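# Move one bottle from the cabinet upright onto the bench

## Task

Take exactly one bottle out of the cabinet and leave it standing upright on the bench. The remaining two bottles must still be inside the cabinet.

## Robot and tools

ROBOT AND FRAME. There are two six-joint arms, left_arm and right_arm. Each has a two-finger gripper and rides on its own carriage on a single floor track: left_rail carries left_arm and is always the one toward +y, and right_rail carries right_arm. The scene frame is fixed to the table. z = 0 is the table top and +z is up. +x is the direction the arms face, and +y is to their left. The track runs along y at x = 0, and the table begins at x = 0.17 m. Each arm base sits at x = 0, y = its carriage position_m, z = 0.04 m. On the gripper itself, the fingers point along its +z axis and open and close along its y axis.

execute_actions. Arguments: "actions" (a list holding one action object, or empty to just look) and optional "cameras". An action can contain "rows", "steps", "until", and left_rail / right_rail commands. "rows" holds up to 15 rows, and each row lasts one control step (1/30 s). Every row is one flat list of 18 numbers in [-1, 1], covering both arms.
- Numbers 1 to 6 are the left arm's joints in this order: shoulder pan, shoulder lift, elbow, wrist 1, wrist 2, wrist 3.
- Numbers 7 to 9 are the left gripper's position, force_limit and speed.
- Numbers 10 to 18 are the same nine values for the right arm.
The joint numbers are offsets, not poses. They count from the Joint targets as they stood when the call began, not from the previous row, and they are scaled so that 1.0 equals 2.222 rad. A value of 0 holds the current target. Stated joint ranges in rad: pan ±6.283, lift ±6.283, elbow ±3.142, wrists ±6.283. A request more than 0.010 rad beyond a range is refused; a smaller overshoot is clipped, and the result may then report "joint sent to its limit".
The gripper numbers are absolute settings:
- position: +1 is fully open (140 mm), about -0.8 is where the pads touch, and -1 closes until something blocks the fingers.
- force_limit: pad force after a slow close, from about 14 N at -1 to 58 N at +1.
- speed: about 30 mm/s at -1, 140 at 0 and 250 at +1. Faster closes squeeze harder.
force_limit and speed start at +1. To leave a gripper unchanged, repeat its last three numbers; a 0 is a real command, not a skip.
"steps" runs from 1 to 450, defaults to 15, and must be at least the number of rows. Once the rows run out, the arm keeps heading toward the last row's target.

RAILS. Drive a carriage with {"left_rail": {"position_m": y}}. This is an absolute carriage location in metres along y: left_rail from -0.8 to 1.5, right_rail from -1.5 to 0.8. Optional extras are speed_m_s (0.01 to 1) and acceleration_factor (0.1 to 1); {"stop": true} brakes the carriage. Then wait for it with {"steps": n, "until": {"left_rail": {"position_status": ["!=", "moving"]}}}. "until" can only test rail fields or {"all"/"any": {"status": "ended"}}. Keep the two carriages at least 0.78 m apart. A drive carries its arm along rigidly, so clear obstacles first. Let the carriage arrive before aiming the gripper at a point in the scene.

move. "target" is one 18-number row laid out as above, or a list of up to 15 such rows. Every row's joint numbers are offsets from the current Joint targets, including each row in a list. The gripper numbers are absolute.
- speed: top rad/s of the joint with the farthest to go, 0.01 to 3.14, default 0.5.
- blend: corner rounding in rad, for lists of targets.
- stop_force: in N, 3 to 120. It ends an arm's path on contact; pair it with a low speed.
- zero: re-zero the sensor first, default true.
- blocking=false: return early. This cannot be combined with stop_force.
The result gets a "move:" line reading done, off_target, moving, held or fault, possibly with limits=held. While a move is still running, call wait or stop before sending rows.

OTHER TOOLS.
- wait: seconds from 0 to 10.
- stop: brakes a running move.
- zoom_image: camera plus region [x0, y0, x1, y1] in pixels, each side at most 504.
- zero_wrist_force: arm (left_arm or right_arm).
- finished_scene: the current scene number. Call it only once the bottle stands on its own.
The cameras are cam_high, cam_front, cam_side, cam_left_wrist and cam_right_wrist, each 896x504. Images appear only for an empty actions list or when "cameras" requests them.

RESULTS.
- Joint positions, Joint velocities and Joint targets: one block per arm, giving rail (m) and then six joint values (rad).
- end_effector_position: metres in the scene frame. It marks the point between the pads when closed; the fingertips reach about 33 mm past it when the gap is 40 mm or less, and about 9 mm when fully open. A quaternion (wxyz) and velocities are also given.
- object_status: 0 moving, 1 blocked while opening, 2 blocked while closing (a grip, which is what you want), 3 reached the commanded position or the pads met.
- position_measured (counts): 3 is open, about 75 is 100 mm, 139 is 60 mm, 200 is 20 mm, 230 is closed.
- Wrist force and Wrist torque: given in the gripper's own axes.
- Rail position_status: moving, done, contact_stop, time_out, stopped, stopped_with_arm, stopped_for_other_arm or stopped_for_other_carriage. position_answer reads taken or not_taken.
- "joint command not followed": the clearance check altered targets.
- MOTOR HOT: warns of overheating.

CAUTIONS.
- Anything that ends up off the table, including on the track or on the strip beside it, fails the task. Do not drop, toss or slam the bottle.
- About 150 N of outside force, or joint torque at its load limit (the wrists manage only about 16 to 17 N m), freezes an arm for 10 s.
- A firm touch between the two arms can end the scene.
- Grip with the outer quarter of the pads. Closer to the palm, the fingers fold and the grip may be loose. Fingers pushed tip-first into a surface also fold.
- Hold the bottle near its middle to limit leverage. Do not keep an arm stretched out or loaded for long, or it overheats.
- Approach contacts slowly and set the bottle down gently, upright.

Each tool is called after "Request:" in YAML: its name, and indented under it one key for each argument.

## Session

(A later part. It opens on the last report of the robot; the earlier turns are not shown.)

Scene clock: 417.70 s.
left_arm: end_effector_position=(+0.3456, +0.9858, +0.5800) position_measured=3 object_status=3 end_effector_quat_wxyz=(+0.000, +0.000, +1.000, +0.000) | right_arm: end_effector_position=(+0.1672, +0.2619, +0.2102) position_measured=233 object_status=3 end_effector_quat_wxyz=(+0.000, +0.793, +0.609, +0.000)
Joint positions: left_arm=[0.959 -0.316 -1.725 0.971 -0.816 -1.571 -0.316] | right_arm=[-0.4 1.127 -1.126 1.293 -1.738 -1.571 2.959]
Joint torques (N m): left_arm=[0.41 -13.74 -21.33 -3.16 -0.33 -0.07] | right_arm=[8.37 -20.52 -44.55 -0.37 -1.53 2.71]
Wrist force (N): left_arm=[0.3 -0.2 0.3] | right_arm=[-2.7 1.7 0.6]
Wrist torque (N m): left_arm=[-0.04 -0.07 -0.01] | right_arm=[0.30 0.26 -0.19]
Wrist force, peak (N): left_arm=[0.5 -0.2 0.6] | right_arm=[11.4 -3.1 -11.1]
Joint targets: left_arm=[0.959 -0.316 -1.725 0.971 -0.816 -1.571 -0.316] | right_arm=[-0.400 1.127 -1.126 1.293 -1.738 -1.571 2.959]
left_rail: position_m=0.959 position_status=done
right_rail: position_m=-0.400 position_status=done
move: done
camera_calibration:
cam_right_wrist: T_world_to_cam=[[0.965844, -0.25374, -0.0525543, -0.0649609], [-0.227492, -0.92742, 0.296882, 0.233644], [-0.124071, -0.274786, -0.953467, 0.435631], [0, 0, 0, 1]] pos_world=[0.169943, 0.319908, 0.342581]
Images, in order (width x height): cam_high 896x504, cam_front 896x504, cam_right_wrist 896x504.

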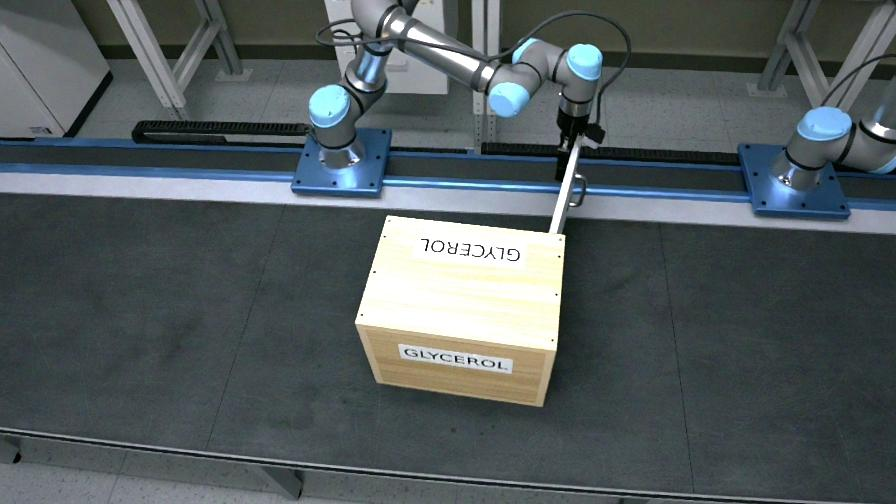

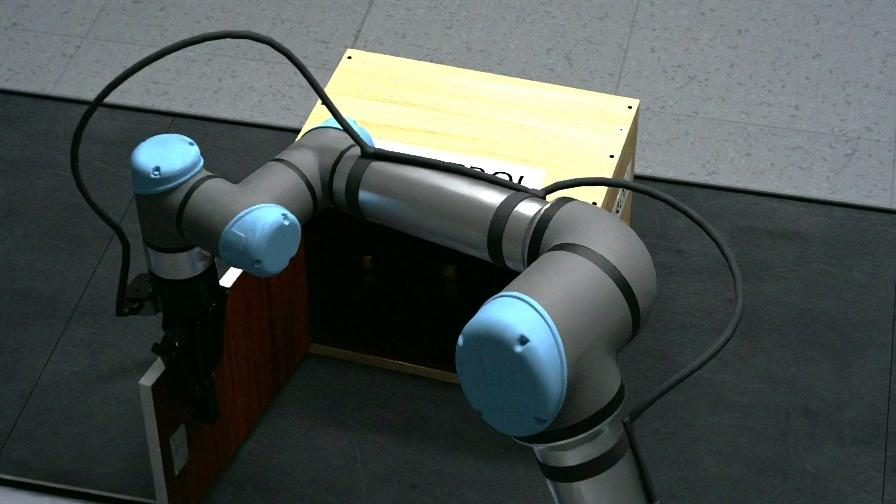

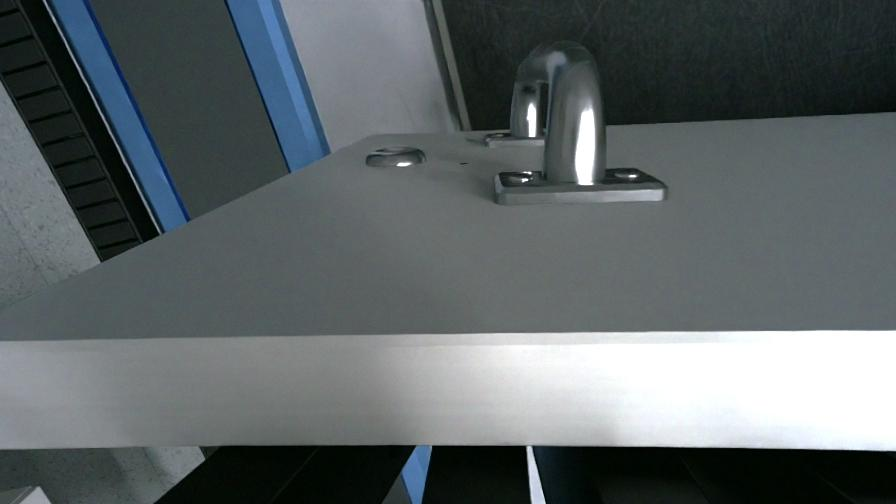

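Request:
move:
  target:
    - [0,0,0,0,0,0,1,1,1,-0.03087,-0.09113,0.12498,-0.03384,0,0,-1,-1,0]
    - [0,0,0,0,0,0,1,1,1,-0.02241,0.03339,0.42408,-0.73195,-0.41166,-0.95009,0.43,-1,0]
  speed: [0.6, 1.4]
  blend: [0.1, 0]
  cameras: ["cam_front", "cam_side", "cam_right_wrist"]

Request:
zoom_image:
  camera: "cam_right_wrist"
  region: [250, 100, 700, 440]

Scene clock: 449.33 s.
left_arm: end_effector_position=(+0.3456, +0.9858, +0.5800) position_measured=3 object_status=3 end_effector_quat_wxyz=(+0.000, +0.000, +1.000, +0.000) | right_arm: end_effector_position=(+0.3602, +0.0303, +0.1102) position_measured=75 object_status=0 end_effector_quat_wxyz=(+0.500, +0.034, +0.865, -0.019)
Joint positions: left_arm=[0.959 -0.316 -1.725 0.971 -0.816 -1.571 -0.316] | right_arm=[-0.4 1.077 -1.052 2.235 -3.364 -2.485 0.848]
Joint torques (N m): left_arm=[0.43 -13.88 -20.93 -3.1 -0.34 -0.18] | right_arm=[5.89 -13.9 -0.3 -6.02 -3.79 -2.6]
Wrist force (N): left_arm=[0.2 0.0 -0.1] | right_arm=[0.6 -0.5 -0.3]
Wrist torque (N m): left_arm=[-0.01 -0.06 0.00] | right_arm=[-0.24 -0.48 -0.34]
Wrist force, peak (N): left_arm=[0.5 -0.5 0.4] | right_arm=[1.2 -4.9 0.3]
Joint targets: left_arm=[0.959 -0.316 -1.725 0.971 -0.816 -1.571 -0.316] | right_arm=[-0.400 1.077 -1.052 2.235 -3.364 -2.485 0.848]
left_rail: position_m=0.959 position_status=done
right_rail: position_m=-0.400 position_status=done
move: done
camera_calibration:
cam_right_wrist: T_world_to_cam=[[0.12126, 0.99218, -0.029587, -0.0513908], [0.220211, 0.00217487, 0.97545, -0.171689], [0.967886, -0.124798, -0.218225, -0.178296], [0, 0, 0, 1]] pos_world=[0.21661, 0.0291113, 0.127045]
Images, in order (width x height): cam_front 896x504, cam_side 896x504, cam_right_wrist 896x504.

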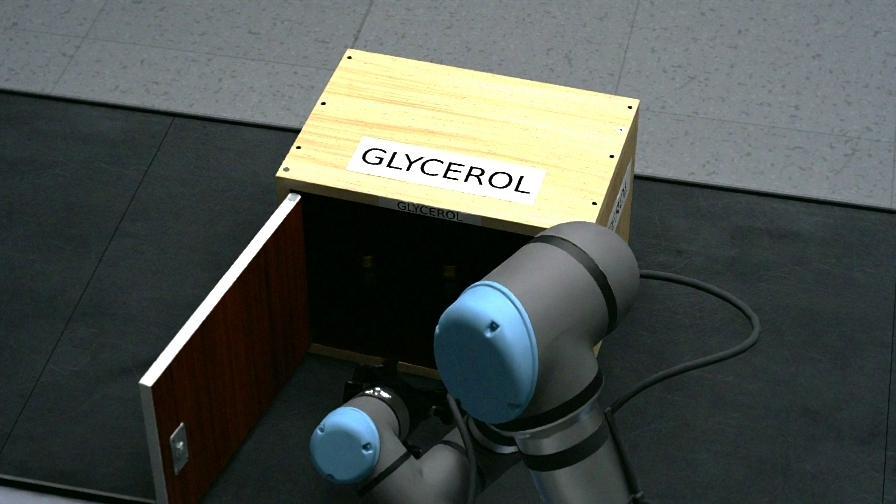

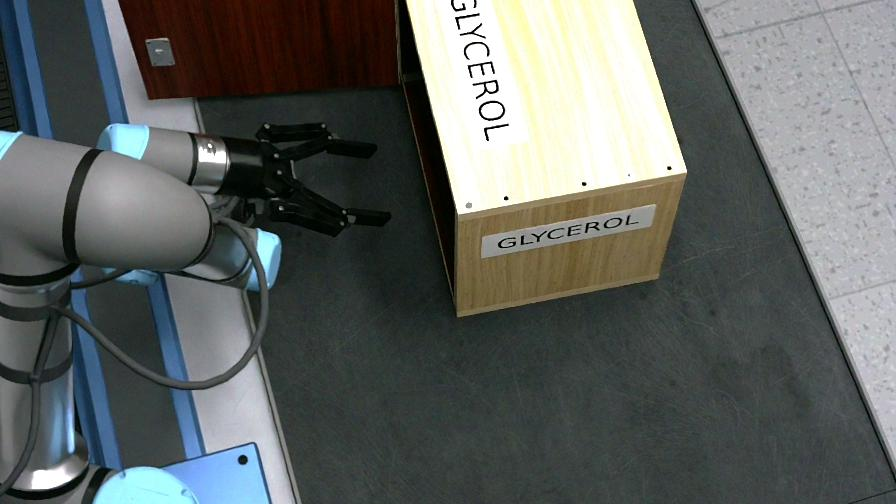

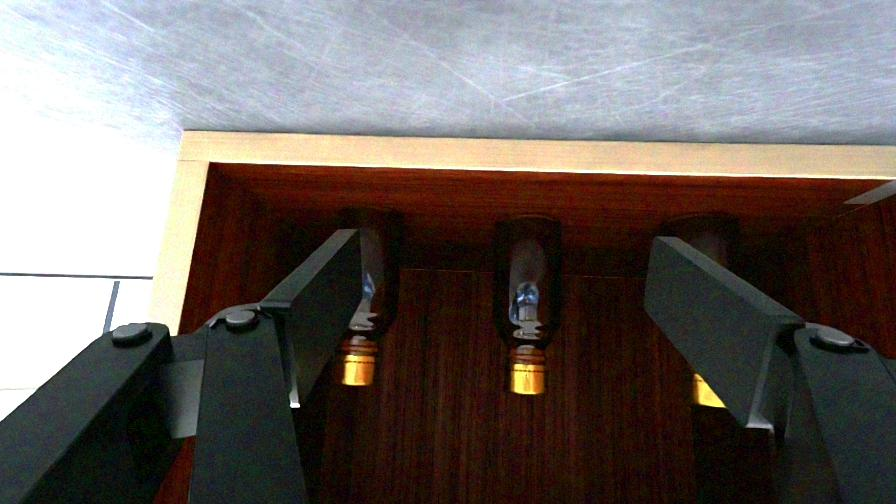

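Scaled by 1.120 from the camera's 896x504 image, which has a finer 1280x720 frame.

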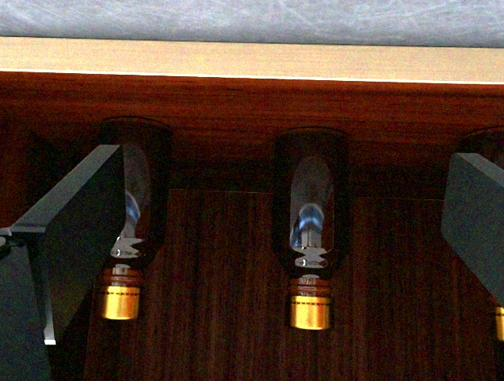

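Request:
zoom_image:
  camera: "cam_right_wrist"
  region: [460, 190, 600, 410]

Request:
zoom_image:
  camera: "cam_right_wrist"
  region: [130, 120, 330, 320]

Scaled by 2.291 from the camera's 896x504 image, which has a finer 1280x720 frame.

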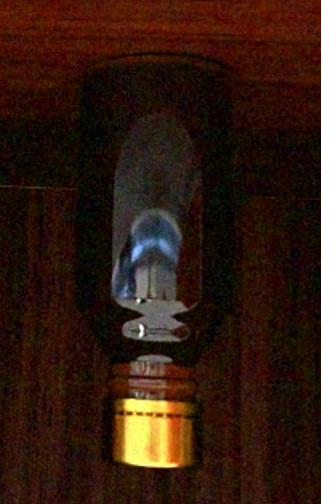

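Scaled by 2.520 from the camera's 896x504 image, which has a finer 1280x720 frame.

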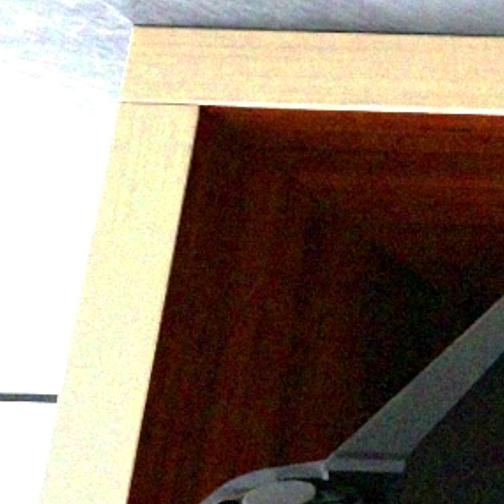

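Request:
move:
  target: [0,0,0,0,0,0,1,1,1,-0.0946,0.08114,-0.08695,-0.07651,0.06157,-0.10945,0.43,-1,0]
  speed: 0.25
  stop_force: 15
  cameras: ["cam_right_wrist"]

Request:
zoom_image:
  camera: "cam_right_wrist"
  region: [320, 60, 720, 460]

Scene clock: 481.17 s.
left_arm: end_effector_position=(+0.3456, +0.9858, +0.5800) position_measured=3 object_status=3 end_effector_quat_wxyz=(+0.000, +0.000, +1.000, +0.000) | right_arm: end_effector_position=(+0.4885, +0.0438, +0.0823) position_measured=75 object_status=3 end_effector_quat_wxyz=(+0.500, +0.034, +0.865, -0.019)
Joint positions: left_arm=[0.959 -0.316 -1.725 0.971 -0.816 -1.571 -0.316] | right_arm=[-0.4 0.867 -0.872 2.042 -3.534 -2.348 0.605]
Joint torques (N m): left_arm=[0.86 -14.02 -21.5 -3.27 -0.35 -0.09] | right_arm=[-6 -18.6 -23.97 -6.1 1.54 -2.59]
Wrist force (N): left_arm=[0.2 -0.2 0.0] | right_arm=[1.3 -1.0 -1.1]
Wrist torque (N m): left_arm=[-0.04 -0.04 0.00] | right_arm=[-0.30 -0.58 -0.32]
Wrist force, peak (N): left_arm=[0.6 -0.2 0.3] | right_arm=[2.8 1.5 -3.6]
Joint targets: left_arm=[0.959 -0.316 -1.725 0.971 -0.816 -1.571 -0.316] | right_arm=[-0.400 0.867 -0.872 2.042 -3.534 -2.348 0.605]
left_rail: position_m=0.959 position_status=done
right_rail: position_m=-0.400 position_status=done
move: done
camera_calibration:
cam_right_wrist: T_world_to_cam=[[0.120618, 0.992254, -0.029721, -0.0809249], [0.220032, 0.00247184, 0.97549, -0.17269], [0.968007, -0.124201, -0.218029, -0.30687], [0, 0, 0, 1]] pos_world=[0.344811, 0.0426112, 0.099145]
Images, in order (width x height): cam_right_wrist 896x504.

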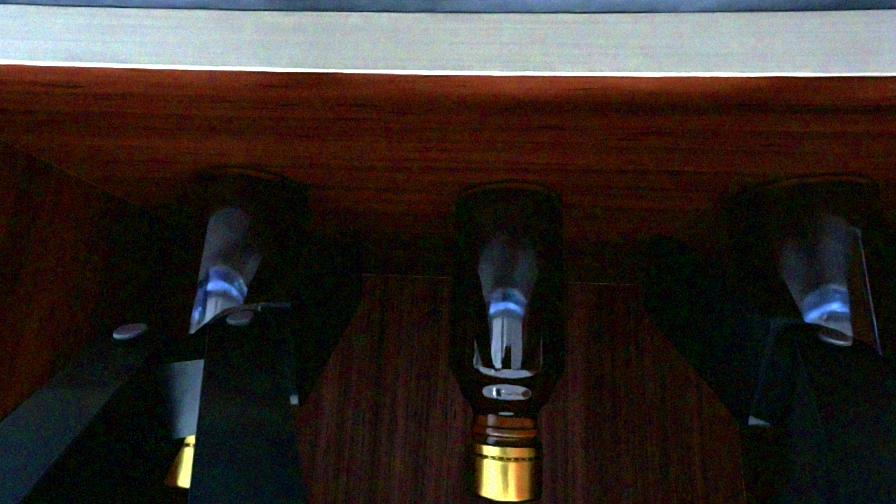

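Scaled by 1.260 from the camera's 896x504 image, which has a finer 1280x720 frame.

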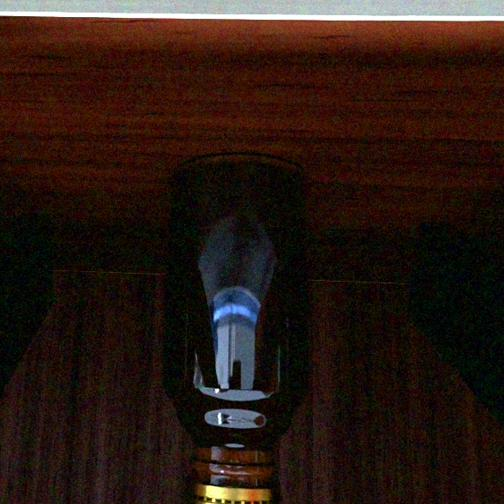

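Request:
move:
  target:
    - [0,0,0,0,0,0,1,1,1,-0.01535,0.00689,-0.0144,-0.00261,0.01094,-0.01463,0.43,-1,0]
    - [0,0,0,0,0,0,1,1,1,-0.01535,0.00689,-0.0144,-0.00261,0.01094,-0.01463,-1,-0.1,-1]
    - [0,0,0,0,0,0,1,1,1,-0.01535,-0.0122,-0.01287,0.01494,0.01094,-0.01463,-1,-0.1,-1]
  speed: [0.08, 0.1, 0.05]
  cameras: ["cam_right_wrist"]

Scene clock: 502.20 s.
left_arm: end_effector_position=(+0.3456, +0.9858, +0.5800) position_measured=3 object_status=3 end_effector_quat_wxyz=(+0.000, +0.000, +1.000, +0.000) | right_arm: end_effector_position=(+0.5105, +0.0428, +0.1002) position_measured=167 object_status=2 end_effector_quat_wxyz=(+0.500, +0.034, +0.865, -0.019)
Joint positions: left_arm=[0.959 -0.316 -1.725 0.971 -0.816 -1.571 -0.316] | right_arm=[-0.4 0.833 -0.899 2.013 -3.501 -2.324 0.572]
Joint torques (N m): left_arm=[1.44 -14.06 -21.23 -3.35 -0.42 -0.07] | right_arm=[5.67 -66.57 -2.64 -0.76 -0.9 -2.16]
Wrist force (N): left_arm=[0.3 -0.2 0.2] | right_arm=[4.0 -0.7 0.4]
Wrist torque (N m): left_arm=[-0.04 -0.07 -0.01] | right_arm=[-0.26 -0.57 -0.30]
Wrist force, peak (N): left_arm=[0.3 -0.6 0.4] | right_arm=[-1.7 -3.4 -7.9]
Joint targets: left_arm=[0.959 -0.316 -1.725 0.971 -0.816 -1.571 -0.316] | right_arm=[-0.400 0.833 -0.899 2.013 -3.501 -2.324 0.572]
left_rail: position_m=0.959 position_status=done
right_rail: position_m=-0.400 position_status=done
move: done
camera_calibration:
cam_right_wrist: T_world_to_cam=[[0.121024, 0.992205, -0.0297098, -0.0823015], [0.220021, 0.00237226, 0.975492, -0.194981], [0.967959, -0.124595, -0.218019, -0.324342], [0, 0, 0, 1]] pos_world=[0.36681, 0.041711, 0.117045]
Images, in order (width x height): cam_right_wrist 896x504.

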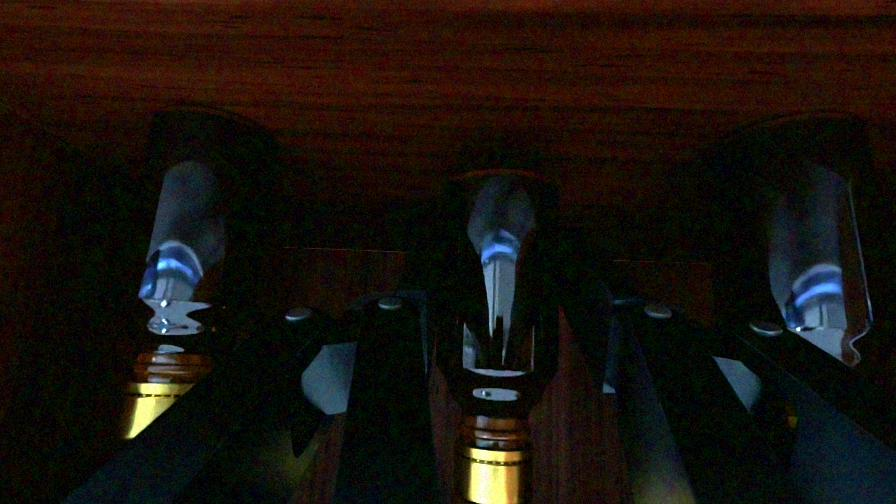

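Request:
move:
  target:
    - [0,0,0,0,0,0,1,1,1,0.06719,-0.02741,0.04721,0.0311,-0.0464,0.07048,-1,-0.1,-1]
    - [0,0,0,0,0,0,1,1,1,0.14388,-0.05626,0.07732,0.11013,-0.09064,0.17214,-1,-0.1,-1]
  speed: 0.25
  blend: [0.05, 0]
  cameras: ["cam_side", "cam_right_wrist"]

Request:
move:
  target:
    - [0,0,0,0,0,0,1,1,1,0,0.03011,-0.00077,-0.02934,0,0,-1,-0.1,-1]
    - [0,0,0,0,0,0,1,1,1,0,0.06332,-0.00392,-0.05941,0,0,-1,-0.1,-1]
  speed: [0.12, 0.03]
  blend: [0.01, 0]
  stop_force: 6
  cameras: ["cam_side", "cam_right_wrist"]

Scene clock: 517.57 s.
left_arm: end_effector_position=(+0.3456, +0.9858, +0.5800) position_measured=3 object_status=3 end_effector_quat_wxyz=(+0.000, +0.000, +1.000, +0.000) | right_arm: end_effector_position=(+0.3353, +0.0568, +0.1001) position_measured=167 object_status=2 end_effector_quat_wxyz=(+0.500, +0.034, +0.865, -0.019)
Joint positions: left_arm=[0.959 -0.316 -1.725 0.971 -0.816 -1.571 -0.316] | right_arm=[-0.4 1.152 -1.024 2.185 -3.257 -2.526 0.955]
Joint torques (N m): left_arm=[1.79 -14.36 -21.24 -3.35 -0.39 -0.12] | right_arm=[5.95 -57.96 -1.6 -0.65 -4.72 2.44]
Wrist force (N): left_arm=[0.1 -0.2 0.2] | right_arm=[3.5 -0.3 0.8]
Wrist torque (N m): left_arm=[-0.04 -0.02 0.00] | right_arm=[-0.19 -0.49 -0.39]
Wrist force, peak (N): left_arm=[0.3 -0.4 0.5] | right_arm=[-2.0 -6.1 5.9]
Joint targets: left_arm=[0.959 -0.316 -1.725 0.971 -0.816 -1.571 -0.316] | right_arm=[-0.400 1.152 -1.024 2.185 -3.256 -2.526 0.955]
left_rail: position_m=0.959 position_status=done
right_rail: position_m=-0.400 position_status=done
move: done
camera_calibration:
cam_right_wrist: T_world_to_cam=[[0.120936, 0.992218, -0.0296414, -0.0748817], [0.220509, 0.00226187, 0.975382, -0.15654], [0.967859, -0.124495, -0.218519, -0.152951], [0, 0, 0, 1]] pos_world=[0.191609, 0.0556114, 0.117045]
Images, in order (width x height): cam_side 896x504, cam_right_wrist 896x504.

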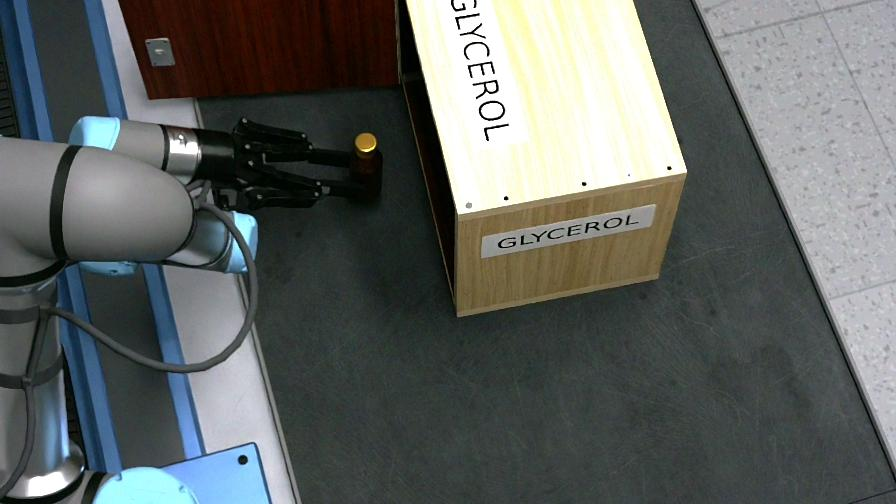

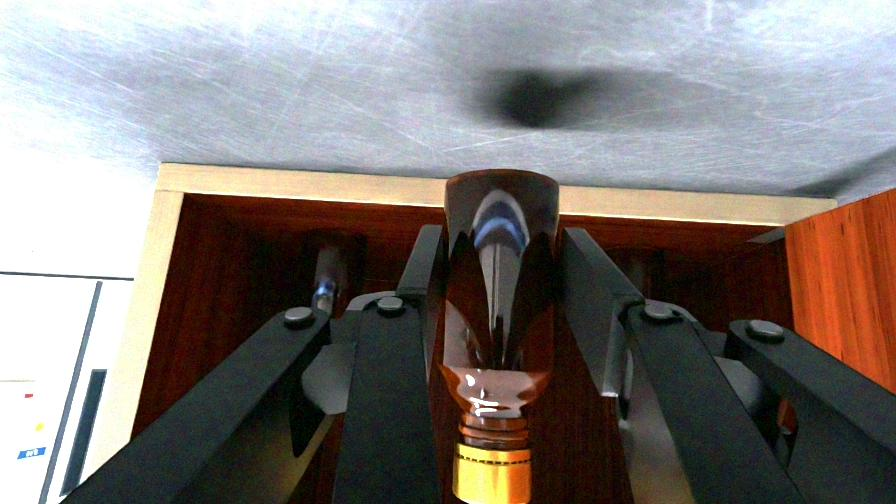

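Scene clock: 520.50 s.
left_arm: end_effector_position=(+0.3456, +0.9858, +0.5800) position_measured=3 object_status=3 end_effector_quat_wxyz=(+0.000, +0.000, +1.000, +0.000) | right_arm: end_effector_position=(+0.3353, +0.0570, +0.0623) position_measured=167 object_status=2 end_effector_quat_wxyz=(+0.500, +0.034, +0.865, -0.019)
Joint positions: left_arm=[0.959 -0.316 -1.725 0.971 -0.816 -1.571 -0.316] | right_arm=[-0.4 1.152 -0.922 2.18 -3.353 -2.526 0.955]
Joint torques (N m): left_arm=[1.46 -14.79 -21.15 -3.4 -0.4 -0.14] | right_arm=[6.11 -56.66 -0.34 -0.07 1.21 1.38]
Wrist force (N): left_arm=[0.3 0.0 0.0] | right_arm=[-2.2 -0.7 -2.5]
Wrist torque (N m): left_arm=[0.00 -0.05 -0.01] | right_arm=[-0.25 -0.41 -0.34]
Wrist force, peak (N): left_arm=[0.1 -0.5 0.5] | right_arm=[-5.9 -1.6 -5.8]
Joint targets: left_arm=[0.959 -0.316 -1.725 0.971 -0.816 -1.571 -0.316] | right_arm=[-0.400 1.152 -0.922 2.180 -3.354 -2.526 0.955]
left_rail: position_m=0.959 position_status=done
right_rail: position_m=-0.400 position_status=done
move: contact (right_arm); path passed 1 of 2 targets; right_arm: the shoulder lift is farthest, 0.039 rad from its target
camera_calibration:
cam_right_wrist: T_world_to_cam=[[0.120963, 0.992218, -0.0295334, -0.0763289], [0.220401, 0.00216358, 0.975407, -0.119572], [0.96788, -0.124497, -0.218424, -0.161304], [0, 0, 0, 1]] pos_world=[0.191709, 0.0559117, 0.0791446]
Images, in order (width x height): cam_side 896x504, cam_right_wrist 896x504.

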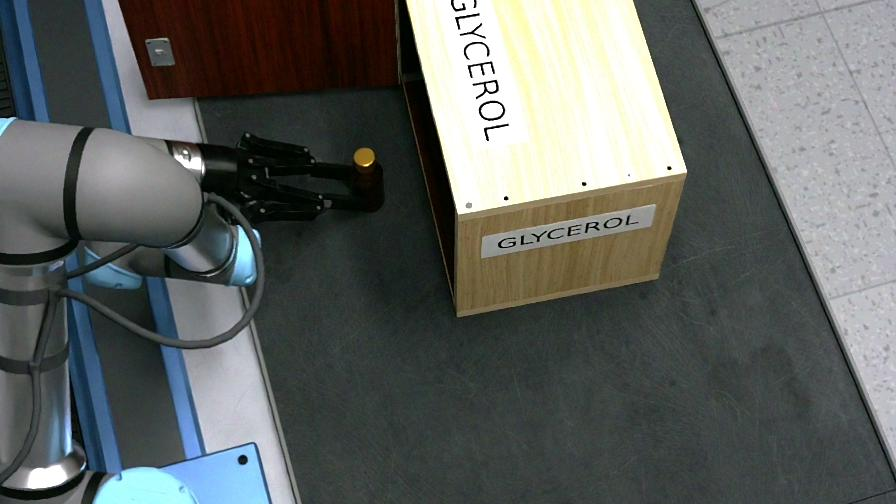

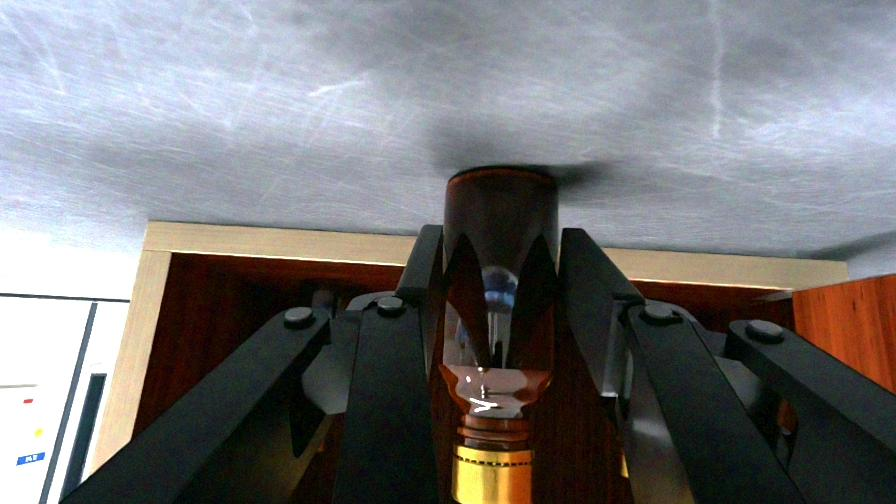

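Request:
move:
  target:
    - [0,0,0,0,0,0,1,1,1,0,0,0,0,0,0,0.3,-1,-1]
    - [0,0,0,0,0,0,1,1,1,0.06499,-0.07403,0.01017,0.15347,-0.02705,0.10738,0.3,-1,-1]
  speed: 0.2
  cameras: ["cam_front", "cam_side", "cam_right_wrist"]

Scene clock: 535.97 s.
left_arm: end_effector_position=(+0.3456, +0.9858, +0.5800) position_measured=3 object_status=3 end_effector_quat_wxyz=(+0.000, +0.000, +1.000, +0.000) | right_arm: end_effector_position=(+0.2661, +0.0624, +0.1026) position_measured=91 object_status=3 end_effector_quat_wxyz=(+0.500, +0.034, +0.865, -0.019)
Joint positions: left_arm=[0.959 -0.316 -1.725 0.971 -0.816 -1.571 -0.316] | right_arm=[-0.4 1.297 -1.086 2.202 -3.013 -2.586 1.193]
Joint torques (N m): left_arm=[1.84 -14.41 -21.14 -3.4 -0.37 -0.1] | right_arm=[7.54 -53.25 -1.98 -0.1 -4.32 2.72]
Wrist force (N): left_arm=[0.1 0.2 0.2] | right_arm=[1.6 -0.7 -0.7]
Wrist torque (N m): left_arm=[0.04 -0.03 0.01] | right_arm=[-0.28 -0.63 -0.41]
Wrist force, peak (N): left_arm=[0.7 -0.2 0.2] | right_arm=[-2.3 -0.7 -2.6]
Joint targets: left_arm=[0.959 -0.316 -1.725 0.971 -0.816 -1.571 -0.316] | right_arm=[-0.400 1.297 -1.086 2.202 -3.012 -2.586 1.194]
left_rail: position_m=0.959 position_status=done
right_rail: position_m=-0.400 position_status=done
move: done
camera_calibration:
cam_right_wrist: T_world_to_cam=[[0.12118, 0.992193, -0.0294798, -0.0721575], [0.220295, 0.00207638, 0.975431, -0.143626], [0.967877, -0.124697, -0.218324, -0.084851], [0, 0, 0, 1]] pos_world=[0.122509, 0.0613117, 0.119445]
Images, in order (width x height): cam_front 896x504, cam_side 896x504, cam_right_wrist 896x504.

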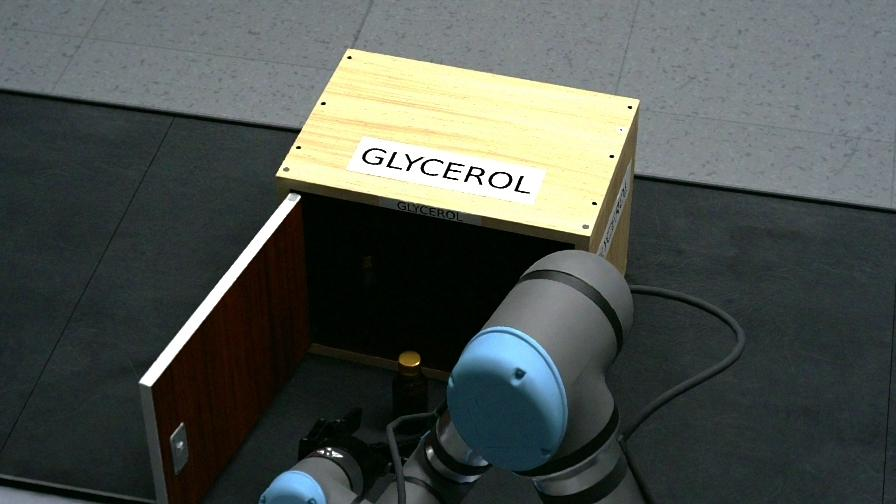

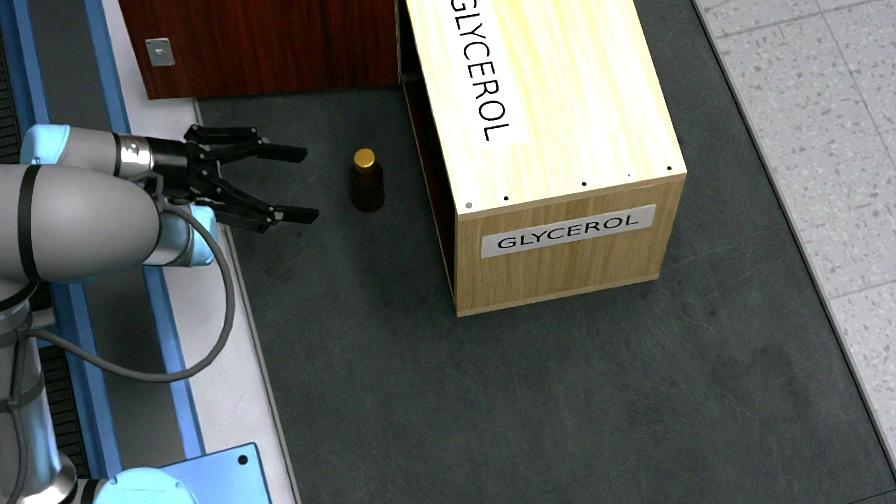

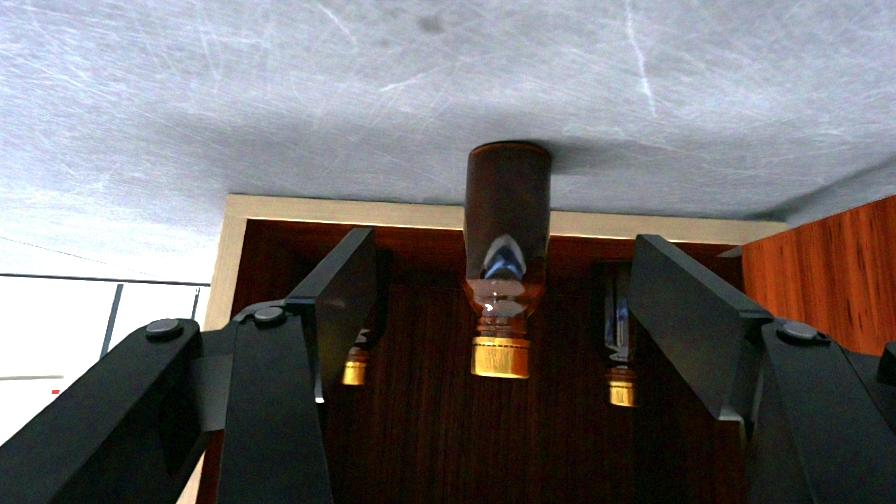

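The bottle is standing upright on the bench, and the other two are still upright in the cabinet.

Request:
finished_scene:
  scene: 2

The scene is finished: the task was done.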